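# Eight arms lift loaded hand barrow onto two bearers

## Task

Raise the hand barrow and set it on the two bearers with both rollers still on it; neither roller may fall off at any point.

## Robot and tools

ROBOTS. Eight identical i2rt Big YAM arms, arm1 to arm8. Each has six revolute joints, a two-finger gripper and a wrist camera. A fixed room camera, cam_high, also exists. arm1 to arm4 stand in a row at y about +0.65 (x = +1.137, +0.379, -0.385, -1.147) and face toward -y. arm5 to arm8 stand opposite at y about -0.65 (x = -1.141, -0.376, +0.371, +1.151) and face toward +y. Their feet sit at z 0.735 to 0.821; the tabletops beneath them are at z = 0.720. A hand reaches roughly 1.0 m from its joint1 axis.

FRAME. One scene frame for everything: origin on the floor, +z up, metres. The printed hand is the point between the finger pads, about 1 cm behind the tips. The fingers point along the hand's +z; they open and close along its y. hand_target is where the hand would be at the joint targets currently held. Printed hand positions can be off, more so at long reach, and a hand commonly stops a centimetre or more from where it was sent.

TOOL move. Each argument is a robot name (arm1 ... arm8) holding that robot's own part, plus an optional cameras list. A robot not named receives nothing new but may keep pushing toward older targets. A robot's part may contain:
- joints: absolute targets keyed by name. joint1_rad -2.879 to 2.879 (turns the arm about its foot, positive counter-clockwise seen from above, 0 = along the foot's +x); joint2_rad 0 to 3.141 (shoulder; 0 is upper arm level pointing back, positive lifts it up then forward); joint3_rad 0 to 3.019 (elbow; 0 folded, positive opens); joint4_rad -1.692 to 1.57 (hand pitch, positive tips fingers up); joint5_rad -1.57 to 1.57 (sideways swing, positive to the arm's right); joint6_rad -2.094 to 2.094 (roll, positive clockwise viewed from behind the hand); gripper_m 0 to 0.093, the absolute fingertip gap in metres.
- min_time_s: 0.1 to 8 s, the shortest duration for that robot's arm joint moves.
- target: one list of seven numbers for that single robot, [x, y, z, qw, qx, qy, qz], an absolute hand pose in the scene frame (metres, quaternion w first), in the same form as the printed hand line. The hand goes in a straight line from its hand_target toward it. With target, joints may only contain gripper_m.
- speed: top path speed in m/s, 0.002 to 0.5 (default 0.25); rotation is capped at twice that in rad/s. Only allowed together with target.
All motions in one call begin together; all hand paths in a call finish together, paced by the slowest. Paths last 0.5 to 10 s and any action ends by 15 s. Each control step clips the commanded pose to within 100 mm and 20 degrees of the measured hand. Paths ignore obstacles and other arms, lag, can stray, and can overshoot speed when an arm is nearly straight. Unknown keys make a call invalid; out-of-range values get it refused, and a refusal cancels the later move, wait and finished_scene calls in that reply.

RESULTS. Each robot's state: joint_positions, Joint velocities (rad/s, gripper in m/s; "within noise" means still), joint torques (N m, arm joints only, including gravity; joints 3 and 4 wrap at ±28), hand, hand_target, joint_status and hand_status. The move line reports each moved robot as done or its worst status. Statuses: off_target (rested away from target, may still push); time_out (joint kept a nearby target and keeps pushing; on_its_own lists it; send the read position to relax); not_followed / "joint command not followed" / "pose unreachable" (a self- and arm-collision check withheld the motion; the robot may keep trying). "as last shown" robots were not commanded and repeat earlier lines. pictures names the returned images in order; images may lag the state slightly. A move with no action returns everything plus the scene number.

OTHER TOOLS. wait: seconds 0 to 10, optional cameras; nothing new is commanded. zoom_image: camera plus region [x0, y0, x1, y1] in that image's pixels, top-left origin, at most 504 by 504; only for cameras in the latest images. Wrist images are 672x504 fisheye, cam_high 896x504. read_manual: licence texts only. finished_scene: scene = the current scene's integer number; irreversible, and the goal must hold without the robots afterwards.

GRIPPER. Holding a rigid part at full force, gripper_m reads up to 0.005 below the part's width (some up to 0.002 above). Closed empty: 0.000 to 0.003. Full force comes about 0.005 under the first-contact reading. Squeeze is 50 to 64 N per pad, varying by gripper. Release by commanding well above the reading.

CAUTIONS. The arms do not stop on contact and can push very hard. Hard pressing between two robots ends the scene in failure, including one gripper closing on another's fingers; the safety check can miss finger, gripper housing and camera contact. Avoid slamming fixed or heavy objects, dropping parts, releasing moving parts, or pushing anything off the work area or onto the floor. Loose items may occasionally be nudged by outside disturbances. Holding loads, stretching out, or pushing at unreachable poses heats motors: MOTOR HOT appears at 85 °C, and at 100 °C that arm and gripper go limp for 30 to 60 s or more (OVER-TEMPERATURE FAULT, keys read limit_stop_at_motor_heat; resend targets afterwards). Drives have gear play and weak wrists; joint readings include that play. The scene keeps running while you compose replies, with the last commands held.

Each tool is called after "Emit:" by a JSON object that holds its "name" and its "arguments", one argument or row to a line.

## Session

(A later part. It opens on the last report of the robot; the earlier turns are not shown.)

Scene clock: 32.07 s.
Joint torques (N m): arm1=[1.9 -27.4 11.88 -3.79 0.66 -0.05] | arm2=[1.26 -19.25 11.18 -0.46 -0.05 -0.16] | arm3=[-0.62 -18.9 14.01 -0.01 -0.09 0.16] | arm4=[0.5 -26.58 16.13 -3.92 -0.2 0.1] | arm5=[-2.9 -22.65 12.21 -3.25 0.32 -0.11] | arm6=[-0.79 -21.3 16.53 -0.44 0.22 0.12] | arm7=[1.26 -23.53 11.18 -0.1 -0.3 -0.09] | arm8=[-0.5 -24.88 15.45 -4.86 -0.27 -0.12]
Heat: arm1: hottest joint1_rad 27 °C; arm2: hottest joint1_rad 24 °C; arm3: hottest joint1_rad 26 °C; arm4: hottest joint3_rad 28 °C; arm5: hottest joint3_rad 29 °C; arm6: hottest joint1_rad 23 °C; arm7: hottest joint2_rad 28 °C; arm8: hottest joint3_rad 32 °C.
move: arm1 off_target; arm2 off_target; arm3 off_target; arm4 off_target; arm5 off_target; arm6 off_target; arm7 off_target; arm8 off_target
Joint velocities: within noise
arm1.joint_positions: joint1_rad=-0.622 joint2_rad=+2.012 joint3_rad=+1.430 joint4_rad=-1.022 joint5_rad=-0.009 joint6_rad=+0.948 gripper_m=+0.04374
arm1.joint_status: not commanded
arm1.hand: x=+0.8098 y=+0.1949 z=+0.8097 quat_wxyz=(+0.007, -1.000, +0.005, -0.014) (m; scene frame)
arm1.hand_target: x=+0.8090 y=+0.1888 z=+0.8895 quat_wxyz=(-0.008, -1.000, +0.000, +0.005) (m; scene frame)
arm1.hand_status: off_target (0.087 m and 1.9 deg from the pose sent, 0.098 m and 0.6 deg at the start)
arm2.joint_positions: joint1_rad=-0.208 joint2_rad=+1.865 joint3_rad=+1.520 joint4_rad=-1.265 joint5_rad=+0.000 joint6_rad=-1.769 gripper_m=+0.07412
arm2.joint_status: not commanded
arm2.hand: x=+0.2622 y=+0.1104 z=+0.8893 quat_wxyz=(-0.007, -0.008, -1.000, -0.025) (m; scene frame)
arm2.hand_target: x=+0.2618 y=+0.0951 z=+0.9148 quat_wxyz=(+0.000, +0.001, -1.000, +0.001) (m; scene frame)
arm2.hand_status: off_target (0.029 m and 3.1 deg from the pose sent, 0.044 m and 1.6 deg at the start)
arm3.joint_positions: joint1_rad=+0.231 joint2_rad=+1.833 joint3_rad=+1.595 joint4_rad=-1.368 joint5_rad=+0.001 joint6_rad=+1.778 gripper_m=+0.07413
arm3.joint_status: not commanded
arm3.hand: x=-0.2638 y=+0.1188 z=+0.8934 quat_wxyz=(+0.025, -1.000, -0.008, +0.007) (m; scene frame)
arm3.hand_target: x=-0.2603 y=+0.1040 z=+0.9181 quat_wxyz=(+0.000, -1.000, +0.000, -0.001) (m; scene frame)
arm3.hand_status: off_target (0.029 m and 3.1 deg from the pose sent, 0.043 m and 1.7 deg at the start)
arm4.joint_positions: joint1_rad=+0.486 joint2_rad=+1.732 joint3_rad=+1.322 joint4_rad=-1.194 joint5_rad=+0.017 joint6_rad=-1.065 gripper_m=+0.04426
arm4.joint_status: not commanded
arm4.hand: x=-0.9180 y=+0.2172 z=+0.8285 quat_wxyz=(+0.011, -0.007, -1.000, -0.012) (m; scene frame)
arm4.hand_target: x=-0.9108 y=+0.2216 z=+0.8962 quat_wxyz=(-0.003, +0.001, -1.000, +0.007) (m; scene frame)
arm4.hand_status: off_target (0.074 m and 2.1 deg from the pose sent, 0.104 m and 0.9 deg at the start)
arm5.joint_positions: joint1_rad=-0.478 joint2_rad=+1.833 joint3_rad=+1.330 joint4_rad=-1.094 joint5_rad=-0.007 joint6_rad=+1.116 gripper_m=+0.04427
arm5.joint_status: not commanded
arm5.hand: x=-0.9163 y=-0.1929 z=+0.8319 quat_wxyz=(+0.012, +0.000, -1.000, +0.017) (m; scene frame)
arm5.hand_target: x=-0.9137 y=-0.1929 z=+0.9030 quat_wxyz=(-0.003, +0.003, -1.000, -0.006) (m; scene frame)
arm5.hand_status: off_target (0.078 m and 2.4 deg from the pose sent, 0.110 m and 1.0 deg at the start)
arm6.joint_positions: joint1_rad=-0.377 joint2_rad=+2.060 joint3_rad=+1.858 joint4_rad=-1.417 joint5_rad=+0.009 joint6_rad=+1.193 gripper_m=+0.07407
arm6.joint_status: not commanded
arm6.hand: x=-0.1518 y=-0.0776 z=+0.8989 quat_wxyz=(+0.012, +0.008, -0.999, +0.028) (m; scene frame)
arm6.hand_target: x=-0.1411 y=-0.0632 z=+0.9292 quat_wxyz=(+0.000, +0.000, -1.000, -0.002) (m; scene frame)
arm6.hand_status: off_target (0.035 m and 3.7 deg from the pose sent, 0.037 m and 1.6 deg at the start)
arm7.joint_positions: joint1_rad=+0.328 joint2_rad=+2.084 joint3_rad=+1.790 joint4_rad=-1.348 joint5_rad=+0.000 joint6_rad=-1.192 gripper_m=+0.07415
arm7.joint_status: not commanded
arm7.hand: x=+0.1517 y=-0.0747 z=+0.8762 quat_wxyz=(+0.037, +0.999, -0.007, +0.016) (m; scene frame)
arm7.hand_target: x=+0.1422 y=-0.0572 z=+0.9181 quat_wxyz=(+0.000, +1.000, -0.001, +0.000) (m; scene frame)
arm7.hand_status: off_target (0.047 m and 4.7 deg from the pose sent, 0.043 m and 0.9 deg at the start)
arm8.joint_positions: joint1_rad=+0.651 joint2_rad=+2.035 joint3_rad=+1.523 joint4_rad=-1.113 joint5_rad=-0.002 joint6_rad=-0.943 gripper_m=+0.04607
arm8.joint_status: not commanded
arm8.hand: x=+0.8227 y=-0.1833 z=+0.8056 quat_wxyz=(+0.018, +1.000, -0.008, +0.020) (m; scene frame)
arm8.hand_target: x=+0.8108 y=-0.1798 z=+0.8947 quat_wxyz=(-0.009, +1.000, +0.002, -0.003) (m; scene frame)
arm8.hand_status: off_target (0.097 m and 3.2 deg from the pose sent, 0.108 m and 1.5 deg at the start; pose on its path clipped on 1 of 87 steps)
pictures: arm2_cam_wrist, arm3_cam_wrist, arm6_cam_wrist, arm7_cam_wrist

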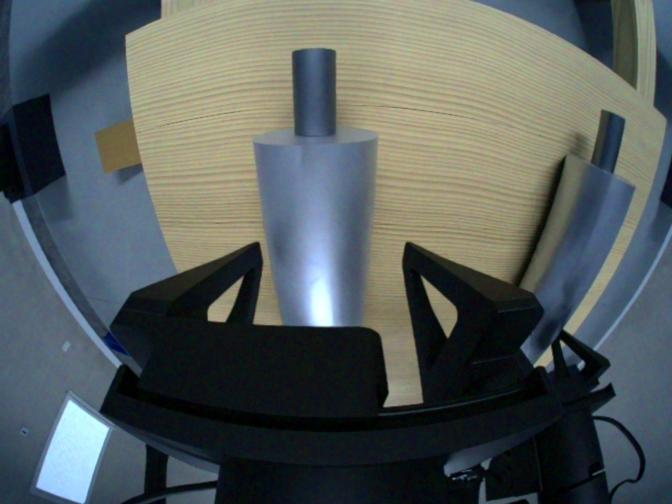

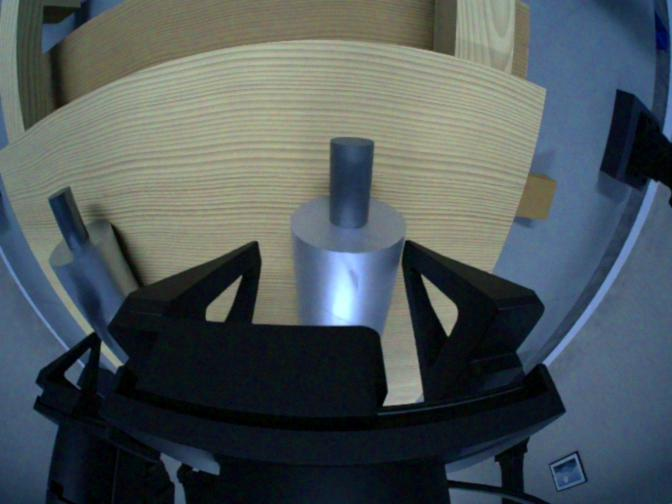

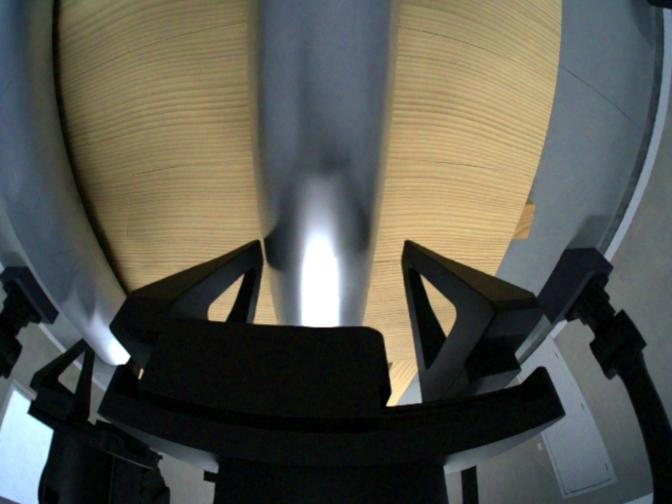

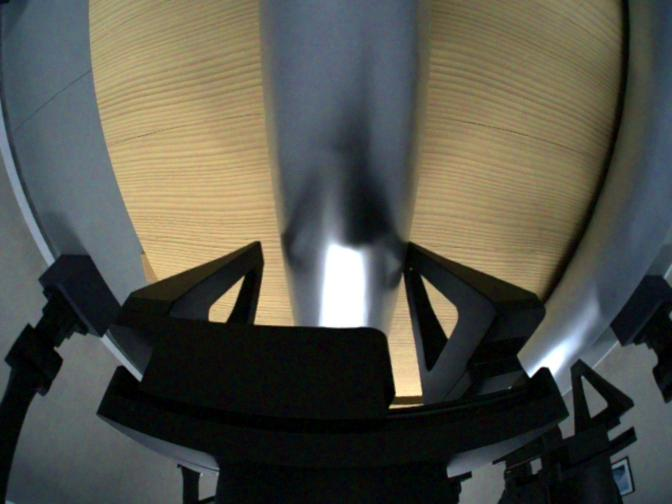

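Emit:
{"name": "move", "arguments": {
  "arm7": {"target": [0.14, -0.050, 0.942, 0, 1, 0, 0], "speed": 0.08},
  "arm6": {"target": [-0.14, -0.056, 0.938, 0, 0, 1, 0], "speed": 0.08},
  "cameras": ["arm7_cam_wrist", "arm6_cam_wrist"]
}}

Scene clock: 34.87 s.
Joint torques (N m): arm1=[1.85 -27.4 11.92 -3.78 0.66 -0.05] | arm2=[1.08 -19.49 11.17 -0.4 0 -0.16] | arm3=[-0.73 -18.96 14.02 -0.02 -0.08 0.16] | arm4=[0.38 -26.81 16.12 -3.92 -0.19 0.1] | arm5=[-2.9 -22.59 12.18 -3.25 0.32 -0.11] | arm6=[-0.73 -20.01 16.79 -0.39 0.21 0.14] | arm7=[1.14 -23.24 11.08 -0.09 -0.3 -0.07] | arm8=[-0.44 -24.88 15.43 -4.88 -0.27 -0.13]
Heat: arm1: hottest joint1_rad 27 °C; arm2: hottest joint1_rad 24 °C; arm3: hottest joint1_rad 26 °C; arm4: hottest joint3_rad 29 °C; arm5: hottest joint3_rad 30 °C; arm6: hottest joint1_rad 23 °C; arm7: hottest joint2_rad 28 °C; arm8: hottest joint2_rad 32 °C.
move: arm6 off_target; arm7 off_target
Joint velocities: within noise
arm1, arm3, arm4, arm5, arm8: as last shown
arm2.joint_positions: joint1_rad=-0.211 joint2_rad=+1.865 joint3_rad=+1.520 joint4_rad=-1.265 joint5_rad=+0.000 joint6_rad=-1.769 gripper_m=+0.07412
arm2.joint_status: not commanded
arm2.hand: x=+0.2606 y=+0.1108 z=+0.8893 quat_wxyz=(-0.007, -0.010, -1.000, -0.025) (m; scene frame)
arm2.hand_target: x=+0.2601 y=+0.0954 z=+0.9148 quat_wxyz=(+0.000, +0.000, -1.000, +0.001) (m; scene frame)
arm2.hand_status: not commanded
arm6.joint_positions: joint1_rad=-0.377 joint2_rad=+2.060 joint3_rad=+1.907 joint4_rad=-1.452 joint5_rad=+0.009 joint6_rad=+1.193 gripper_m=+0.07407
arm6.joint_status: not commanded
arm6.hand: x=-0.1492 y=-0.0712 z=+0.9171 quat_wxyz=(+0.010, +0.008, -1.000, +0.022) (m; scene frame)
arm6.hand_target: x=-0.1403 y=-0.0570 z=+0.9373 quat_wxyz=(+0.000, +0.000, -1.000, +0.000) (m; scene frame)
arm6.hand_status: off_target (0.027 m and 2.9 deg from the pose sent, 0.046 m and 3.7 deg at the start)
arm7.joint_positions: joint1_rad=+0.328 joint2_rad=+2.084 joint3_rad=+1.864 joint4_rad=-1.414 joint5_rad=+0.000 joint6_rad=-1.196 gripper_m=+0.07415
arm7.joint_status: not commanded
arm7.hand: x=+0.1483 y=-0.0660 z=+0.9032 quat_wxyz=(+0.034, +0.999, -0.005, +0.014) (m; scene frame)
arm7.hand_target: x=+0.1406 y=-0.0512 z=+0.9412 quat_wxyz=(+0.000, +1.000, +0.000, +0.000) (m; scene frame)
arm7.hand_status: off_target (0.043 m and 4.2 deg from the pose sent, 0.071 m and 4.7 deg at the start)
pictures: arm6_cam_wrist, arm7_cam_wrist

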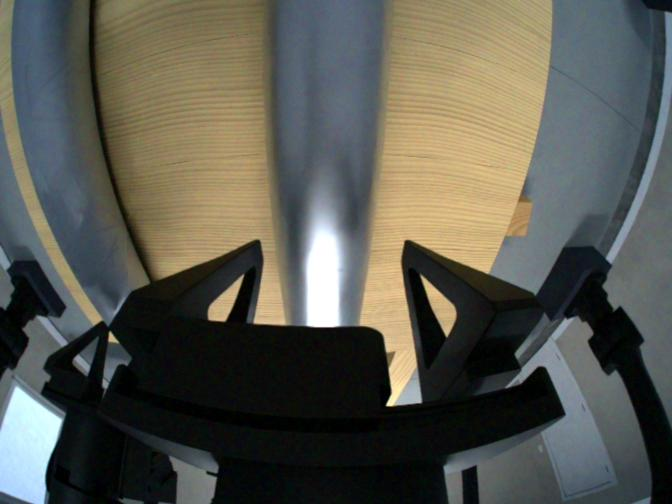

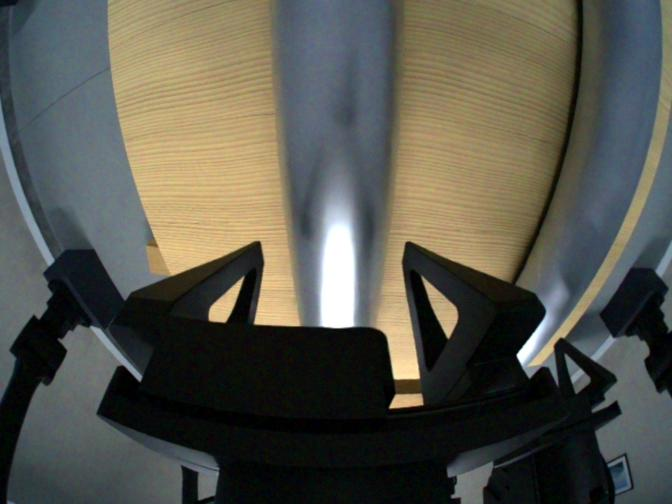

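Emit:
{"name": "move", "arguments": {
  "arm1": {"target": [0.8106, 0.1912, 0.940, 0, 1, 0, 0], "speed": 0.035},
  "arm8": {"target": [0.8102, -0.1816, 0.942, 0, 1, 0, 0], "speed": 0.035},
  "arm4": {"target": [-0.9131, 0.2229, 0.927, 0, 0, 1, 0], "speed": 0.035},
  "arm5": {"target": [-0.9148, -0.1954, 0.930, 0, 0, 1, 0], "speed": 0.035},
  "arm7": {"target": [0.14, -0.052, 0.968, 0, 1, 0, 0], "speed": 0.04},
  "arm6": {"target": [-0.14, -0.057, 0.963, 0, 0, 1, 0], "speed": 0.04},
  "arm2": {"target": [0.26, 0.0955, 0.954, 0, 0, 1, 0], "speed": 0.04},
  "arm3": {"target": [-0.26, 0.104, 0.955, 0, 1, 0, 0], "speed": 0.04},
  "cameras": ["arm2_cam_wrist", "arm3_cam_wrist", "arm6_cam_wrist", "arm7_cam_wrist"]
}}

Scene clock: 38.53 s.
Joint torques (N m): arm1=[2.14 -27.05 13.2 -3.96 0.71 -0.05] | arm2=[1.08 -19.43 11.44 -0.46 -0.05 -0.16] | arm3=[-0.67 -18.9 14.22 -0.08 -0.05 0.17] | arm4=[0.21 -26.58 16.81 -4.05 -0.21 0.07] | arm5=[-2.84 -22.42 12.57 -3.36 0.36 -0.04] | arm6=[-0.73 -20.84 16.88 -0.43 0.22 0.14] | arm7=[1.14 -23.88 11.29 -0.08 -0.3 -0.05] | arm8=[-0.5 -24.59 16.79 -5.46 -0.74 -0.09]
Heat: arm1: hottest joint1_rad 27 °C; arm2: hottest joint1_rad 24 °C; arm3: hottest joint1_rad 26 °C; arm4: hottest joint3_rad 30 °C; arm5: hottest joint3_rad 30 °C; arm6: hottest joint1_rad 23 °C; arm7: hottest joint2_rad 28 °C; arm8: hottest joint2_rad 33 °C.
move: arm1 off_target; arm2 off_target; arm3 off_target; arm4 off_target; arm5 off_target; arm6 off_target; arm7 off_target; arm8 off_target
Joint velocities: within noise
arm1.joint_positions: joint1_rad=-0.625 joint2_rad=+1.974 joint3_rad=+1.477 joint4_rad=-1.130 joint5_rad=-0.009 joint6_rad=+0.944 gripper_m=+0.04374
arm1.joint_status: not commanded
arm1.hand: x=+0.8090 y=+0.1970 z=+0.8465 quat_wxyz=(+0.016, -1.000, +0.004, -0.021) (m; scene frame)
arm1.hand_target: x=+0.8110 y=+0.1916 z=+0.9328 quat_wxyz=(-0.003, -1.000, -0.003, +0.002) (m; scene frame)
arm1.hand_status: off_target (0.094 m and 3.1 deg from the pose sent, 0.130 m and 1.9 deg at the start; pose on its path clipped on 26 of 72 steps)
arm2.joint_positions: joint1_rad=-0.211 joint2_rad=+1.840 joint3_rad=+1.586 joint4_rad=-1.358 joint5_rad=+0.000 joint6_rad=-1.769 gripper_m=+0.07412
arm2.joint_status: not commanded
arm2.hand: x=+0.2602 y=+0.1094 z=+0.9265 quat_wxyz=(-0.007, -0.010, -1.000, -0.027) (m; scene frame)
arm2.hand_target: x=+0.2600 y=+0.0958 z=+0.9530 quat_wxyz=(+0.000, +0.000, -1.000, +0.000) (m; scene frame)
arm2.hand_status: off_target (0.031 m and 3.4 deg from the pose sent, 0.066 m and 3.2 deg at the start)
arm3.joint_positions: joint1_rad=+0.231 joint2_rad=+1.817 joint3_rad=+1.668 joint4_rad=-1.456 joint5_rad=+0.001 joint6_rad=+1.778 gripper_m=+0.07413
arm3.joint_status: not commanded
arm3.hand: x=-0.2633 y=+0.1167 z=+0.9292 quat_wxyz=(+0.024, -1.000, -0.008, +0.007) (m; scene frame)
arm3.hand_target: x=-0.2600 y=+0.1043 z=+0.9546 quat_wxyz=(-0.001, -1.000, +0.000, +0.000) (m; scene frame)
arm3.hand_status: off_target (0.029 m and 3.0 deg from the pose sent, 0.063 m and 3.1 deg at the start)
arm4.joint_positions: joint1_rad=+0.483 joint2_rad=+1.714 joint3_rad=+1.365 joint4_rad=-1.264 joint5_rad=+0.017 joint6_rad=-1.068 gripper_m=+0.04426
arm4.joint_status: not commanded
arm4.hand: x=-0.9197 y=+0.2166 z=+0.8527 quat_wxyz=(+0.014, -0.006, -1.000, -0.017) (m; scene frame)
arm4.hand_target: x=-0.9153 y=+0.2227 z=+0.9221 quat_wxyz=(-0.002, +0.000, -1.000, +0.003) (m; scene frame)
arm4.hand_status: off_target (0.075 m and 2.6 deg from the pose sent, 0.099 m and 2.1 deg at the start)
arm5.joint_positions: joint1_rad=-0.476 joint2_rad=+1.812 joint3_rad=+1.361 joint4_rad=-1.154 joint5_rad=-0.007 joint6_rad=+1.116 gripper_m=+0.04425
arm5.joint_status: not commanded
arm5.hand: x=-0.9170 y=-0.1925 z=+0.8531 quat_wxyz=(+0.014, +0.001, -1.000, +0.020) (m; scene frame)
arm5.hand_target: x=-0.9157 y=-0.1951 z=+0.9245 quat_wxyz=(-0.001, +0.001, -1.000, -0.002) (m; scene frame)
arm5.hand_status: off_target (0.077 m and 2.8 deg from the pose sent, 0.098 m and 2.4 deg at the start)
arm6.joint_positions: joint1_rad=-0.377 joint2_rad=+2.060 joint3_rad=+1.957 joint4_rad=-1.513 joint5_rad=+0.009 joint6_rad=+1.193 gripper_m=+0.07407
arm6.joint_status: not commanded
arm6.hand: x=-0.1489 y=-0.0712 z=+0.9364 quat_wxyz=(+0.011, +0.008, -1.000, +0.027) (m; scene frame)
arm6.hand_target: x=-0.1404 y=-0.0582 z=+0.9631 quat_wxyz=(+0.000, +0.000, -1.000, +0.000) (m; scene frame)
arm6.hand_status: off_target (0.031 m and 3.5 deg from the pose sent, 0.049 m and 2.9 deg at the start)
arm7.joint_positions: joint1_rad=+0.330 joint2_rad=+2.074 joint3_rad=+1.907 joint4_rad=-1.473 joint5_rad=+0.000 joint6_rad=-1.196 gripper_m=+0.07415
arm7.joint_status: not commanded
arm7.hand: x=+0.1476 y=-0.0669 z=+0.9251 quat_wxyz=(+0.037, +0.999, -0.005, +0.016) (m; scene frame)
arm7.hand_target: x=+0.1398 y=-0.0541 z=+0.9676 quat_wxyz=(+0.000, +1.000, +0.001, +0.000) (m; scene frame)
arm7.hand_status: off_target (0.046 m and 4.7 deg from the pose sent, 0.067 m and 4.2 deg at the start)
arm8.joint_positions: joint1_rad=+0.651 joint2_rad=+2.001 joint3_rad=+1.566 joint4_rad=-1.195 joint5_rad=+0.006 joint6_rad=-0.944 gripper_m=+0.04607
arm8.joint_status: not commanded
arm8.hand: x=+0.8227 y=-0.1817 z=+0.8394 quat_wxyz=(+0.018, +1.000, -0.007, +0.025) (m; scene frame)
arm8.hand_target: x=+0.8125 y=-0.1832 z=+0.9317 quat_wxyz=(-0.003, +1.000, +0.001, -0.002) (m; scene frame)
arm8.hand_status: off_target (0.103 m and 3.6 deg from the pose sent, 0.137 m and 3.2 deg at the start; pose on its path clipped on 63 of 72 steps)
pictures: arm2_cam_wrist, arm3_cam_wrist, arm6_cam_wrist, arm7_cam_wrist

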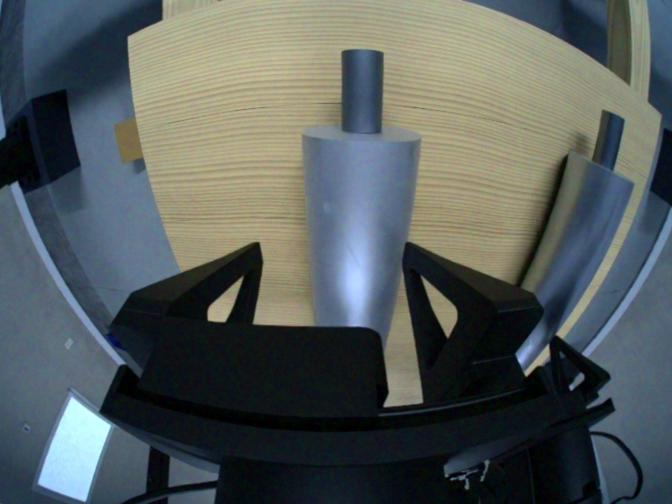

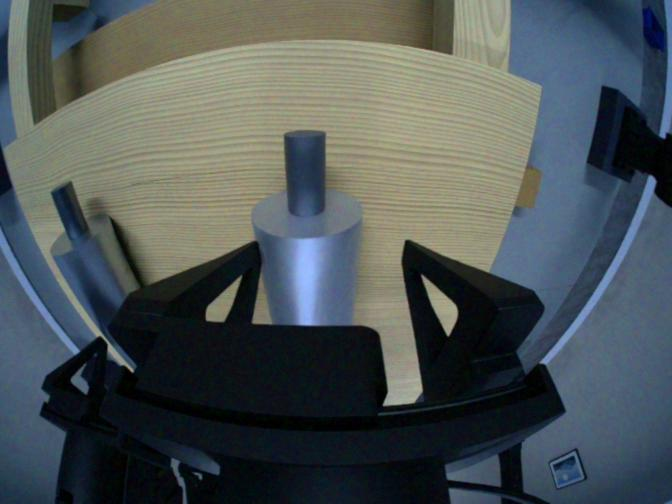

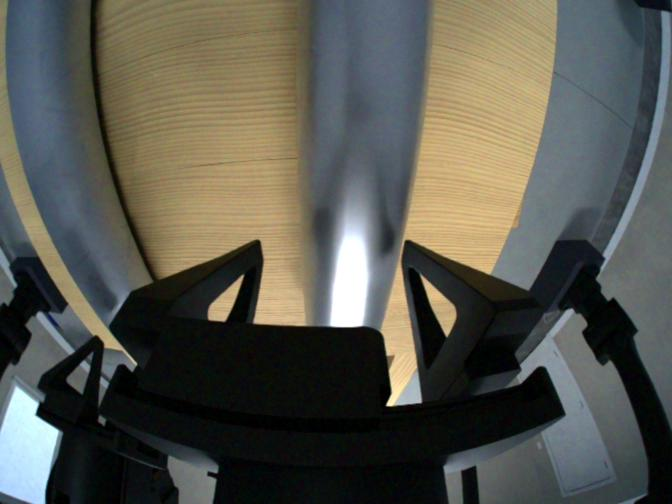

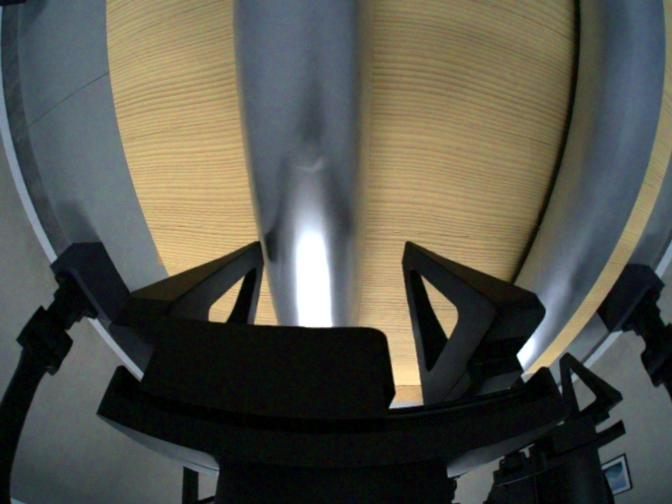

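Emit:
{"name": "move", "arguments": {
  "arm1": {"target": [0.846, 0.1916, 0.941, 0, 1, 0, 0], "speed": 0.03},
  "arm8": {"target": [0.847, -0.1832, 0.944, 0, 1, 0, 0], "speed": 0.03},
  "arm4": {"target": [-0.878, 0.2227, 0.927, 0, 0, 1, 0], "speed": 0.03},
  "arm5": {"target": [-0.879, -0.1951, 0.931, 0, 0, 1, 0], "speed": 0.03},
  "arm7": {"target": [0.176, -0.054, 0.976, 0, 1, 0, 0], "speed": 0.03},
  "arm6": {"target": [-0.104, -0.058, 0.972, 0, 0, 1, 0], "speed": 0.03},
  "arm2": {"target": [0.296, 0.0955, 0.957, 0, 0, 1, 0], "speed": 0.03},
  "arm3": {"target": [-0.224, 0.104, 0.958, 0, 1, 0, 0], "speed": 0.03},
  "cameras": ["arm2_cam_wrist", "arm3_cam_wrist", "arm6_cam_wrist", "arm7_cam_wrist"]
}}

Scene clock: 42.27 s.
Joint torques (N m): arm1=[3.78 -26.75 10.35 -3.02 0.84 0.2] | arm2=[0.5 -19.37 10.11 -0.34 0.01 0.16] | arm3=[-0.15 -17.08 14.45 -0.02 0.05 0.16] | arm4=[2.2 -23.77 17.89 -3.49 -0.36 0.33] | arm5=[-4.42 -20.07 13.89 -2.73 0.38 -0.2] | arm6=[-0.91 -17.9 17.11 -0.31 0.16 -0.07] | arm7=[0.5 -23.41 8.44 0.16 -0.3 -0.08] | arm8=[-2.37 -24.59 13.37 -4.19 -0.71 -0.23]
Heat: arm1: hottest joint1_rad 27 °C; arm2: hottest joint3_rad 25 °C; arm3: hottest joint1_rad 26 °C; arm4: hottest joint3_rad 31 °C; arm5: hottest joint3_rad 31 °C; arm6: hottest joint1_rad 23 °C; arm7: hottest joint2_rad 28 °C; arm8: hottest joint2_rad 34 °C.
move: arm1 off_target; arm2 off_target; arm3 off_target; arm4 off_target; arm5 off_target; arm6 off_target; arm7 off_target; arm8 off_target
Joint velocities: within noise
arm1.joint_positions: joint1_rad=-0.600 joint2_rad=+1.926 joint3_rad=+1.451 joint4_rad=-1.146 joint5_rad=-0.014 joint6_rad=+0.971 gripper_m=+0.04374
arm1.joint_status: not commanded
arm1.hand: x=+0.8265 y=+0.1971 z=+0.8633 quat_wxyz=(+0.013, -1.000, +0.006, -0.020) (m; scene frame)
arm1.hand_target: x=+0.8443 y=+0.1923 z=+0.9346 quat_wxyz=(-0.002, -1.000, +0.000, +0.000) (m; scene frame)
arm1.hand_status: off_target (0.080 m and 2.9 deg from the pose sent, 0.102 m and 3.1 deg at the start)
arm2.joint_positions: joint1_rad=-0.139 joint2_rad=+1.822 joint3_rad=+1.586 joint4_rad=-1.358 joint5_rad=+0.001 joint6_rad=-1.743 gripper_m=+0.07412
arm2.joint_status: not commanded
arm2.hand: x=+0.2987 y=+0.1023 z=+0.9363 quat_wxyz=(-0.004, +0.013, -1.000, -0.018) (m; scene frame)
arm2.hand_target: x=+0.3000 y=+0.0949 z=+0.9575 quat_wxyz=(+0.001, +0.008, -1.000, +0.001) (m; scene frame)
arm2.hand_status: off_target (0.022 m and 2.6 deg from the pose sent, 0.049 m and 3.4 deg at the start)
arm3.joint_positions: joint1_rad=+0.286 joint2_rad=+1.816 joint3_rad=+1.708 joint4_rad=-1.476 joint5_rad=+0.001 joint6_rad=+1.839 gripper_m=+0.07413
arm3.joint_status: not commanded
arm3.hand: x=-0.2319 y=+0.1174 z=+0.9448 quat_wxyz=(+0.013, -1.000, -0.005, +0.005) (m; scene frame)
arm3.hand_target: x=-0.2244 y=+0.1049 z=+0.9583 quat_wxyz=(-0.001, -1.000, +0.000, +0.000) (m; scene frame)
arm3.hand_status: off_target (0.020 m and 1.7 deg from the pose sent, 0.050 m and 3.0 deg at the start)
arm4.joint_positions: joint1_rad=+0.517 joint2_rad=+1.723 joint3_rad=+1.416 joint4_rad=-1.300 joint5_rad=+0.019 joint6_rad=-1.035 gripper_m=+0.04426
arm4.joint_status: not commanded
arm4.hand: x=-0.9005 y=+0.2157 z=+0.8666 quat_wxyz=(+0.013, -0.007, -1.000, -0.013) (m; scene frame)
arm4.hand_target: x=-0.8804 y=+0.2234 z=+0.9241 quat_wxyz=(-0.002, +0.002, -1.000, +0.001) (m; scene frame)
arm4.hand_status: off_target (0.065 m and 2.2 deg from the pose sent, 0.085 m and 2.6 deg at the start)
arm5.joint_positions: joint1_rad=-0.510 joint2_rad=+1.813 joint3_rad=+1.407 joint4_rad=-1.196 joint5_rad=-0.009 joint6_rad=+1.080 gripper_m=+0.04425
arm5.joint_status: not commanded
arm5.hand: x=-0.8979 y=-0.1930 z=+0.8682 quat_wxyz=(+0.015, +0.002, -1.000, +0.019) (m; scene frame)
arm5.hand_target: x=-0.8839 y=-0.1943 z=+0.9272 quat_wxyz=(+0.000, +0.000, -1.000, +0.000) (m; scene frame)
arm5.hand_status: off_target (0.066 m and 2.7 deg from the pose sent, 0.087 m and 2.8 deg at the start)
arm6.joint_positions: joint1_rad=-0.423 joint2_rad=+2.063 joint3_rad=+2.049 joint4_rad=-1.561 joint5_rad=+0.009 joint6_rad=+1.172 gripper_m=+0.07407
arm6.joint_status: not commanded
arm6.hand: x=-0.1165 y=-0.0698 z=+0.9689 quat_wxyz=(+0.004, -0.004, -1.000, +0.008) (m; scene frame)
arm6.hand_target: x=-0.1050 y=-0.0583 z=+0.9716 quat_wxyz=(+0.000, -0.003, -1.000, -0.001) (m; scene frame)
arm6.hand_status: off_target (0.017 m and 1.1 deg from the pose sent, 0.059 m and 3.5 deg at the start)
arm7.joint_positions: joint1_rad=+0.284 joint2_rad=+2.034 joint3_rad=+1.907 joint4_rad=-1.475 joint5_rad=-0.001 joint6_rad=-1.246 gripper_m=+0.07415
arm7.joint_status: not commanded
arm7.hand: x=+0.1743 y=-0.0575 z=+0.9492 quat_wxyz=(+0.020, +1.000, -0.002, +0.007) (m; scene frame)
arm7.hand_target: x=+0.1761 y=-0.0541 z=+0.9757 quat_wxyz=(+0.000, +1.000, +0.000, -0.001) (m; scene frame)
arm7.hand_status: off_target (0.027 m and 2.4 deg from the pose sent, 0.060 m and 4.7 deg at the start)
arm8.joint_positions: joint1_rad=+0.624 joint2_rad=+1.957 joint3_rad=+1.545 joint4_rad=-1.219 joint5_rad=+0.006 joint6_rad=-0.972 gripper_m=+0.04607
arm8.joint_status: not commanded
arm8.hand: x=+0.8415 y=-0.1819 z=+0.8571 quat_wxyz=(+0.018, +1.000, -0.007, +0.024) (m; scene frame)
arm8.hand_target: x=+0.8468 y=-0.1838 z=+0.9367 quat_wxyz=(-0.001, +1.000, -0.004, +0.000) (m; scene frame)
arm8.hand_status: off_target (0.087 m and 3.6 deg from the pose sent, 0.107 m and 3.6 deg at the start)
pictures: arm2_cam_wrist, arm3_cam_wrist, arm6_cam_wrist, arm7_cam_wrist

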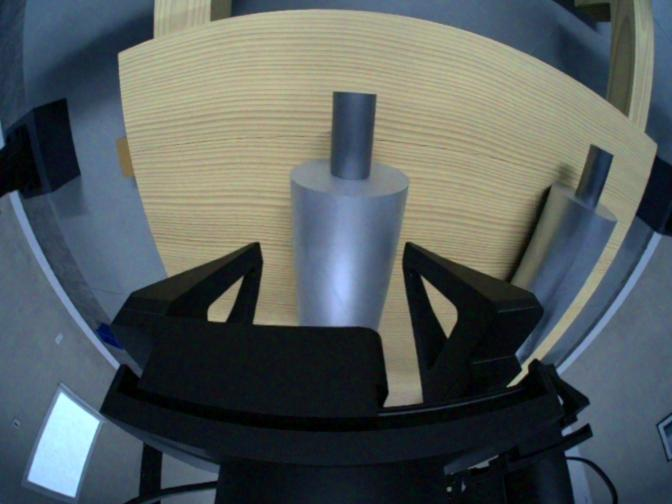

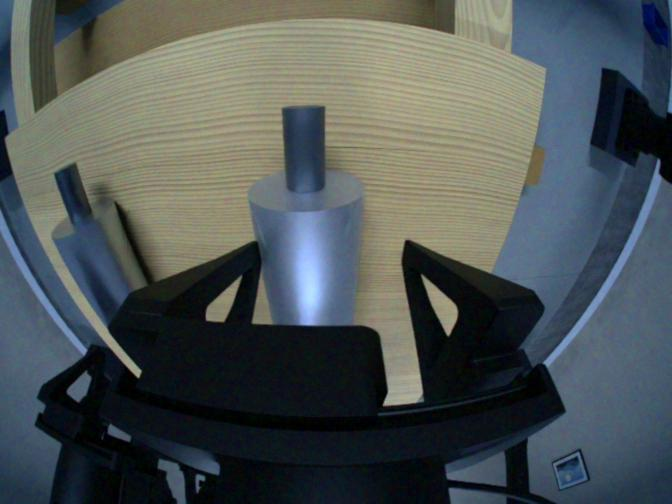

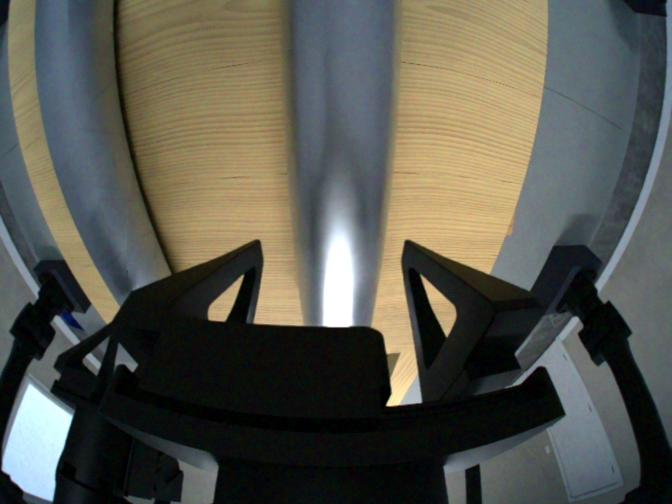

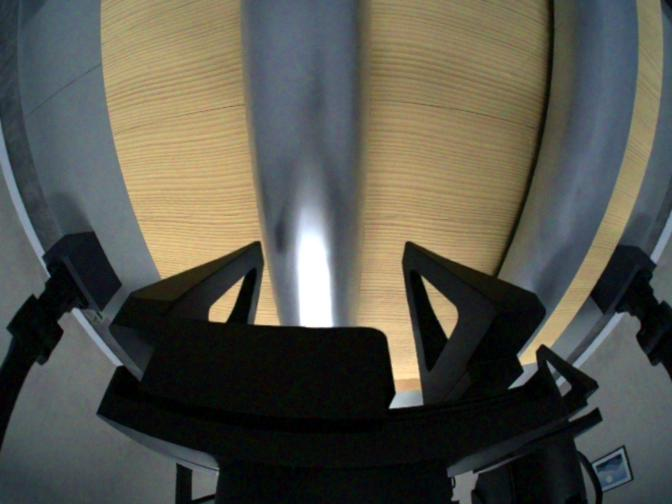

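Emit:
{"name": "move", "arguments": {
  "arm1": {"target": [0.902, 0.1920, 0.930, 0, 1, 0, 0], "speed": 0.035},
  "arm8": {"target": [0.904, -0.1835, 0.936, 0, 1, 0, 0], "speed": 0.035},
  "arm4": {"target": [-0.8225, 0.2230, 0.931, 0, 0, 1, 0], "speed": 0.035},
  "arm5": {"target": [-0.8255, -0.1945, 0.935, 0, 0, 1, 0], "speed": 0.035},
  "arm7": {"target": [0.234, -0.054, 0.970, 0, 1, 0, 0], "speed": 0.035},
  "arm6": {"target": [-0.046, -0.058, 0.962, 0, 0, 1, 0], "speed": 0.035},
  "arm2": {"target": [0.356, 0.0945, 0.957, 0, 0, 1, 0], "speed": 0.035},
  "arm3": {"target": [-0.166, 0.104, 0.957, 0, 1, 0, 0], "speed": 0.035},
  "cameras": ["arm2_cam_wrist", "arm3_cam_wrist", "arm6_cam_wrist", "arm7_cam_wrist"]
}}

Scene clock: 45.90 s.
Joint torques (N m): arm1=[3.96 -24.59 9.42 -2.09 1.03 0.21] | arm2=[0.73 -19.84 8.72 -0.12 -0.01 0.14] | arm3=[-0.26 -16.85 14.56 -0.01 0.14 0.16] | arm4=[2.32 -25.41 17.84 -3.67 -0.45 0.35] | arm5=[-4.07 -20.72 14.39 -2.48 0.22 -0.16] | arm6=[-0.97 -18.84 17.1 -0.34 0.07 -0.08] | arm7=[0.38 -23 6.8 1.06 -0.31 -0.07] | arm8=[-2.37 -22.65 12.3 -3.06 -0.83 -0.3]
Heat: arm1: hottest joint1_rad 27 °C; arm2: hottest joint3_rad 25 °C; arm3: hottest joint3_rad 27 °C; arm4: hottest joint3_rad 31 °C; arm5: hottest joint3_rad 31 °C; arm6: hottest joint1_rad 23 °C; arm7: hottest joint2_rad 29 °C; arm8: hottest joint2_rad 34 °C.
move: arm1 off_target; arm2 off_target; arm3 off_target; arm4 off_target; arm5 off_target; arm6 off_target; arm7 off_target; arm8 off_target
Joint velocities: within noise
arm1.joint_positions: joint1_rad=-0.506 joint2_rad=+1.853 joint3_rad=+1.352 joint4_rad=-1.126 joint5_rad=-0.018 joint6_rad=+1.063 gripper_m=+0.04388
arm1.joint_status: not commanded
arm1.hand: x=+0.8857 y=+0.1967 z=+0.8682 quat_wxyz=(+0.016, -1.000, +0.005, -0.022) (m; scene frame)
arm1.hand_target: x=+0.9010 y=+0.1923 z=+0.9258 quat_wxyz=(-0.001, -1.000, +0.000, -0.001) (m; scene frame)
arm1.hand_status: off_target (0.064 m and 3.2 deg from the pose sent, 0.101 m and 2.9 deg at the start)
arm2.joint_positions: joint1_rad=-0.038 joint2_rad=+1.811 joint3_rad=+1.586 joint4_rad=-1.358 joint5_rad=+0.003 joint6_rad=-1.625 gripper_m=+0.07412
arm2.joint_status: not commanded
arm2.hand: x=+0.3535 y=+0.0971 z=+0.9422 quat_wxyz=(-0.002, +0.005, -1.000, -0.013) (m; scene frame)
arm2.hand_target: x=+0.3553 y=+0.0946 z=+0.9567 quat_wxyz=(+0.001, -0.001, -1.000, +0.000) (m; scene frame)
arm2.hand_status: off_target (0.015 m and 1.6 deg from the pose sent, 0.061 m and 2.6 deg at the start)
arm3.joint_positions: joint1_rad=+0.381 joint2_rad=+1.857 joint3_rad=+1.784 joint4_rad=-1.496 joint5_rad=+0.001 joint6_rad=+1.934 gripper_m=+0.07413
arm3.joint_status: not commanded
arm3.hand: x=-0.1748 y=+0.1165 z=+0.9505 quat_wxyz=(+0.007, -1.000, -0.005, +0.003) (m; scene frame)
arm3.hand_target: x=-0.1664 y=+0.1043 z=+0.9565 quat_wxyz=(-0.001, -1.000, +0.000, +0.000) (m; scene frame)
arm3.hand_status: off_target (0.017 m and 1.0 deg from the pose sent, 0.068 m and 1.7 deg at the start)
arm4.joint_positions: joint1_rad=+0.607 joint2_rad=+1.807 joint3_rad=+1.533 joint4_rad=-1.327 joint5_rad=+0.023 joint6_rad=-0.944 gripper_m=+0.04426
arm4.joint_status: not commanded
arm4.hand: x=-0.8426 y=+0.2109 z=+0.8670 quat_wxyz=(+0.015, -0.007, -1.000, -0.008) (m; scene frame)
arm4.hand_target: x=-0.8244 y=+0.2229 z=+0.9275 quat_wxyz=(-0.002, +0.000, -1.000, +0.003) (m; scene frame)
arm4.hand_status: off_target (0.068 m and 2.0 deg from the pose sent, 0.101 m and 2.2 deg at the start)
arm5.joint_positions: joint1_rad=-0.605 joint2_rad=+1.876 joint3_rad=+1.512 joint4_rad=-1.243 joint5_rad=-0.006 joint6_rad=+0.985 gripper_m=+0.04425
arm5.joint_status: not commanded
arm5.hand: x=-0.8398 y=-0.1956 z=+0.8725 quat_wxyz=(+0.015, +0.002, -1.000, +0.020) (m; scene frame)
arm5.hand_target: x=-0.8271 y=-0.1951 z=+0.9326 quat_wxyz=(-0.001, +0.000, -1.000, -0.002) (m; scene frame)
arm5.hand_status: off_target (0.064 m and 2.9 deg from the pose sent, 0.099 m and 2.7 deg at the start)
arm6.joint_positions: joint1_rad=-0.502 joint2_rad=+2.153 joint3_rad=+2.181 joint4_rad=-1.599 joint5_rad=+0.009 joint6_rad=+1.086 gripper_m=+0.07407
arm6.joint_status: not commanded
arm6.hand: x=-0.0579 y=-0.0683 z=+0.9610 quat_wxyz=(+0.004, -0.001, -1.000, +0.007) (m; scene frame)
arm6.hand_target: x=-0.0463 y=-0.0588 z=+0.9618 quat_wxyz=(+0.000, +0.000, -1.000, -0.002) (m; scene frame)
arm6.hand_status: off_target (0.016 m and 0.9 deg from the pose sent, 0.072 m and 1.1 deg at the start)
arm7.joint_positions: joint1_rad=+0.193 joint2_rad=+1.993 joint3_rad=+1.847 joint4_rad=-1.460 joint5_rad=-0.003 joint6_rad=-1.337 gripper_m=+0.07415
arm7.joint_status: not commanded
arm7.hand: x=+0.2316 y=-0.0565 z=+0.9519 quat_wxyz=(+0.022, +1.000, -0.002, +0.006) (m; scene frame)
arm7.hand_target: x=+0.2343 y=-0.0541 z=+0.9701 quat_wxyz=(+0.001, +1.000, -0.001, -0.001) (m; scene frame)
arm7.hand_status: off_target (0.018 m and 2.6 deg from the pose sent, 0.063 m and 2.4 deg at the start)
arm8.joint_positions: joint1_rad=+0.533 joint2_rad=+1.879 joint3_rad=+1.443 joint4_rad=-1.205 joint5_rad=+0.009 joint6_rad=-1.064 gripper_m=+0.04607
arm8.joint_status: not commanded
arm8.hand: x=+0.9008 y=-0.1838 z=+0.8648 quat_wxyz=(+0.023, +0.999, -0.006, +0.025) (m; scene frame)
arm8.hand_target: x=+0.9036 y=-0.1841 z=+0.9315 quat_wxyz=(-0.001, +1.000, +0.000, +0.000) (m; scene frame)
arm8.hand_status: off_target (0.071 m and 4.0 deg from the pose sent, 0.101 m and 3.6 deg at the start)
pictures: arm2_cam_wrist, arm3_cam_wrist, arm6_cam_wrist, arm7_cam_wrist

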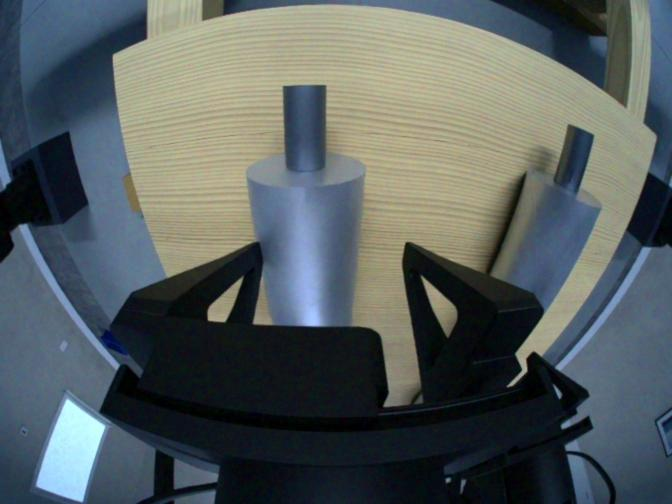

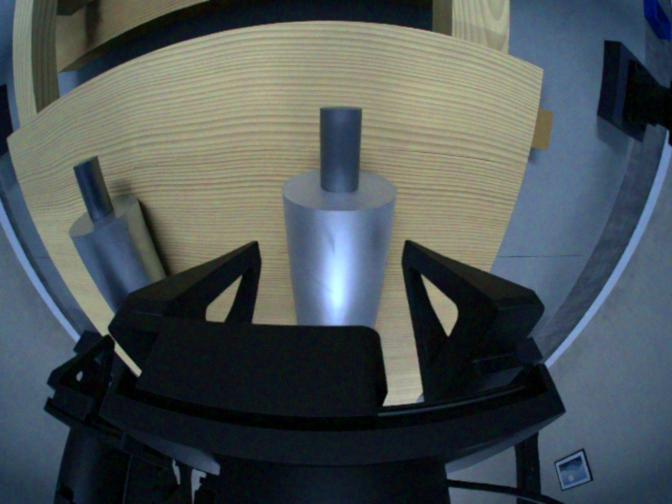

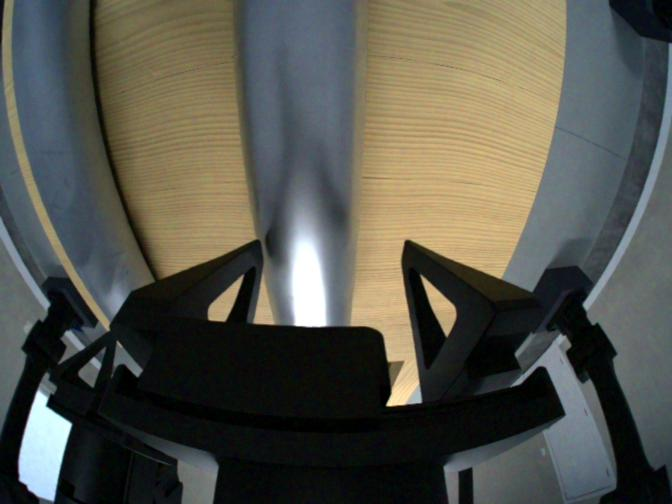

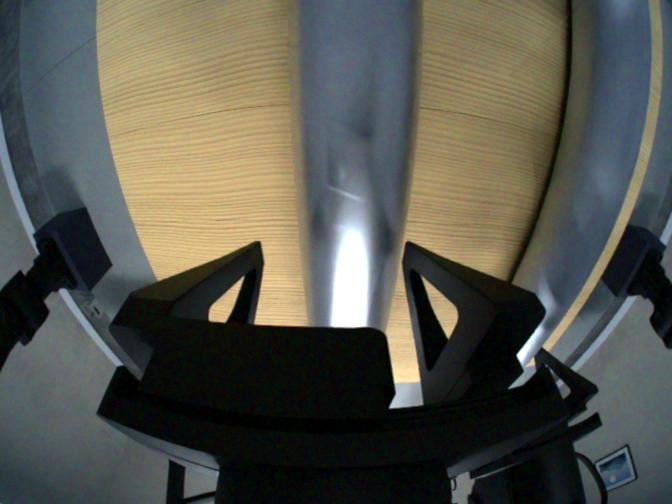

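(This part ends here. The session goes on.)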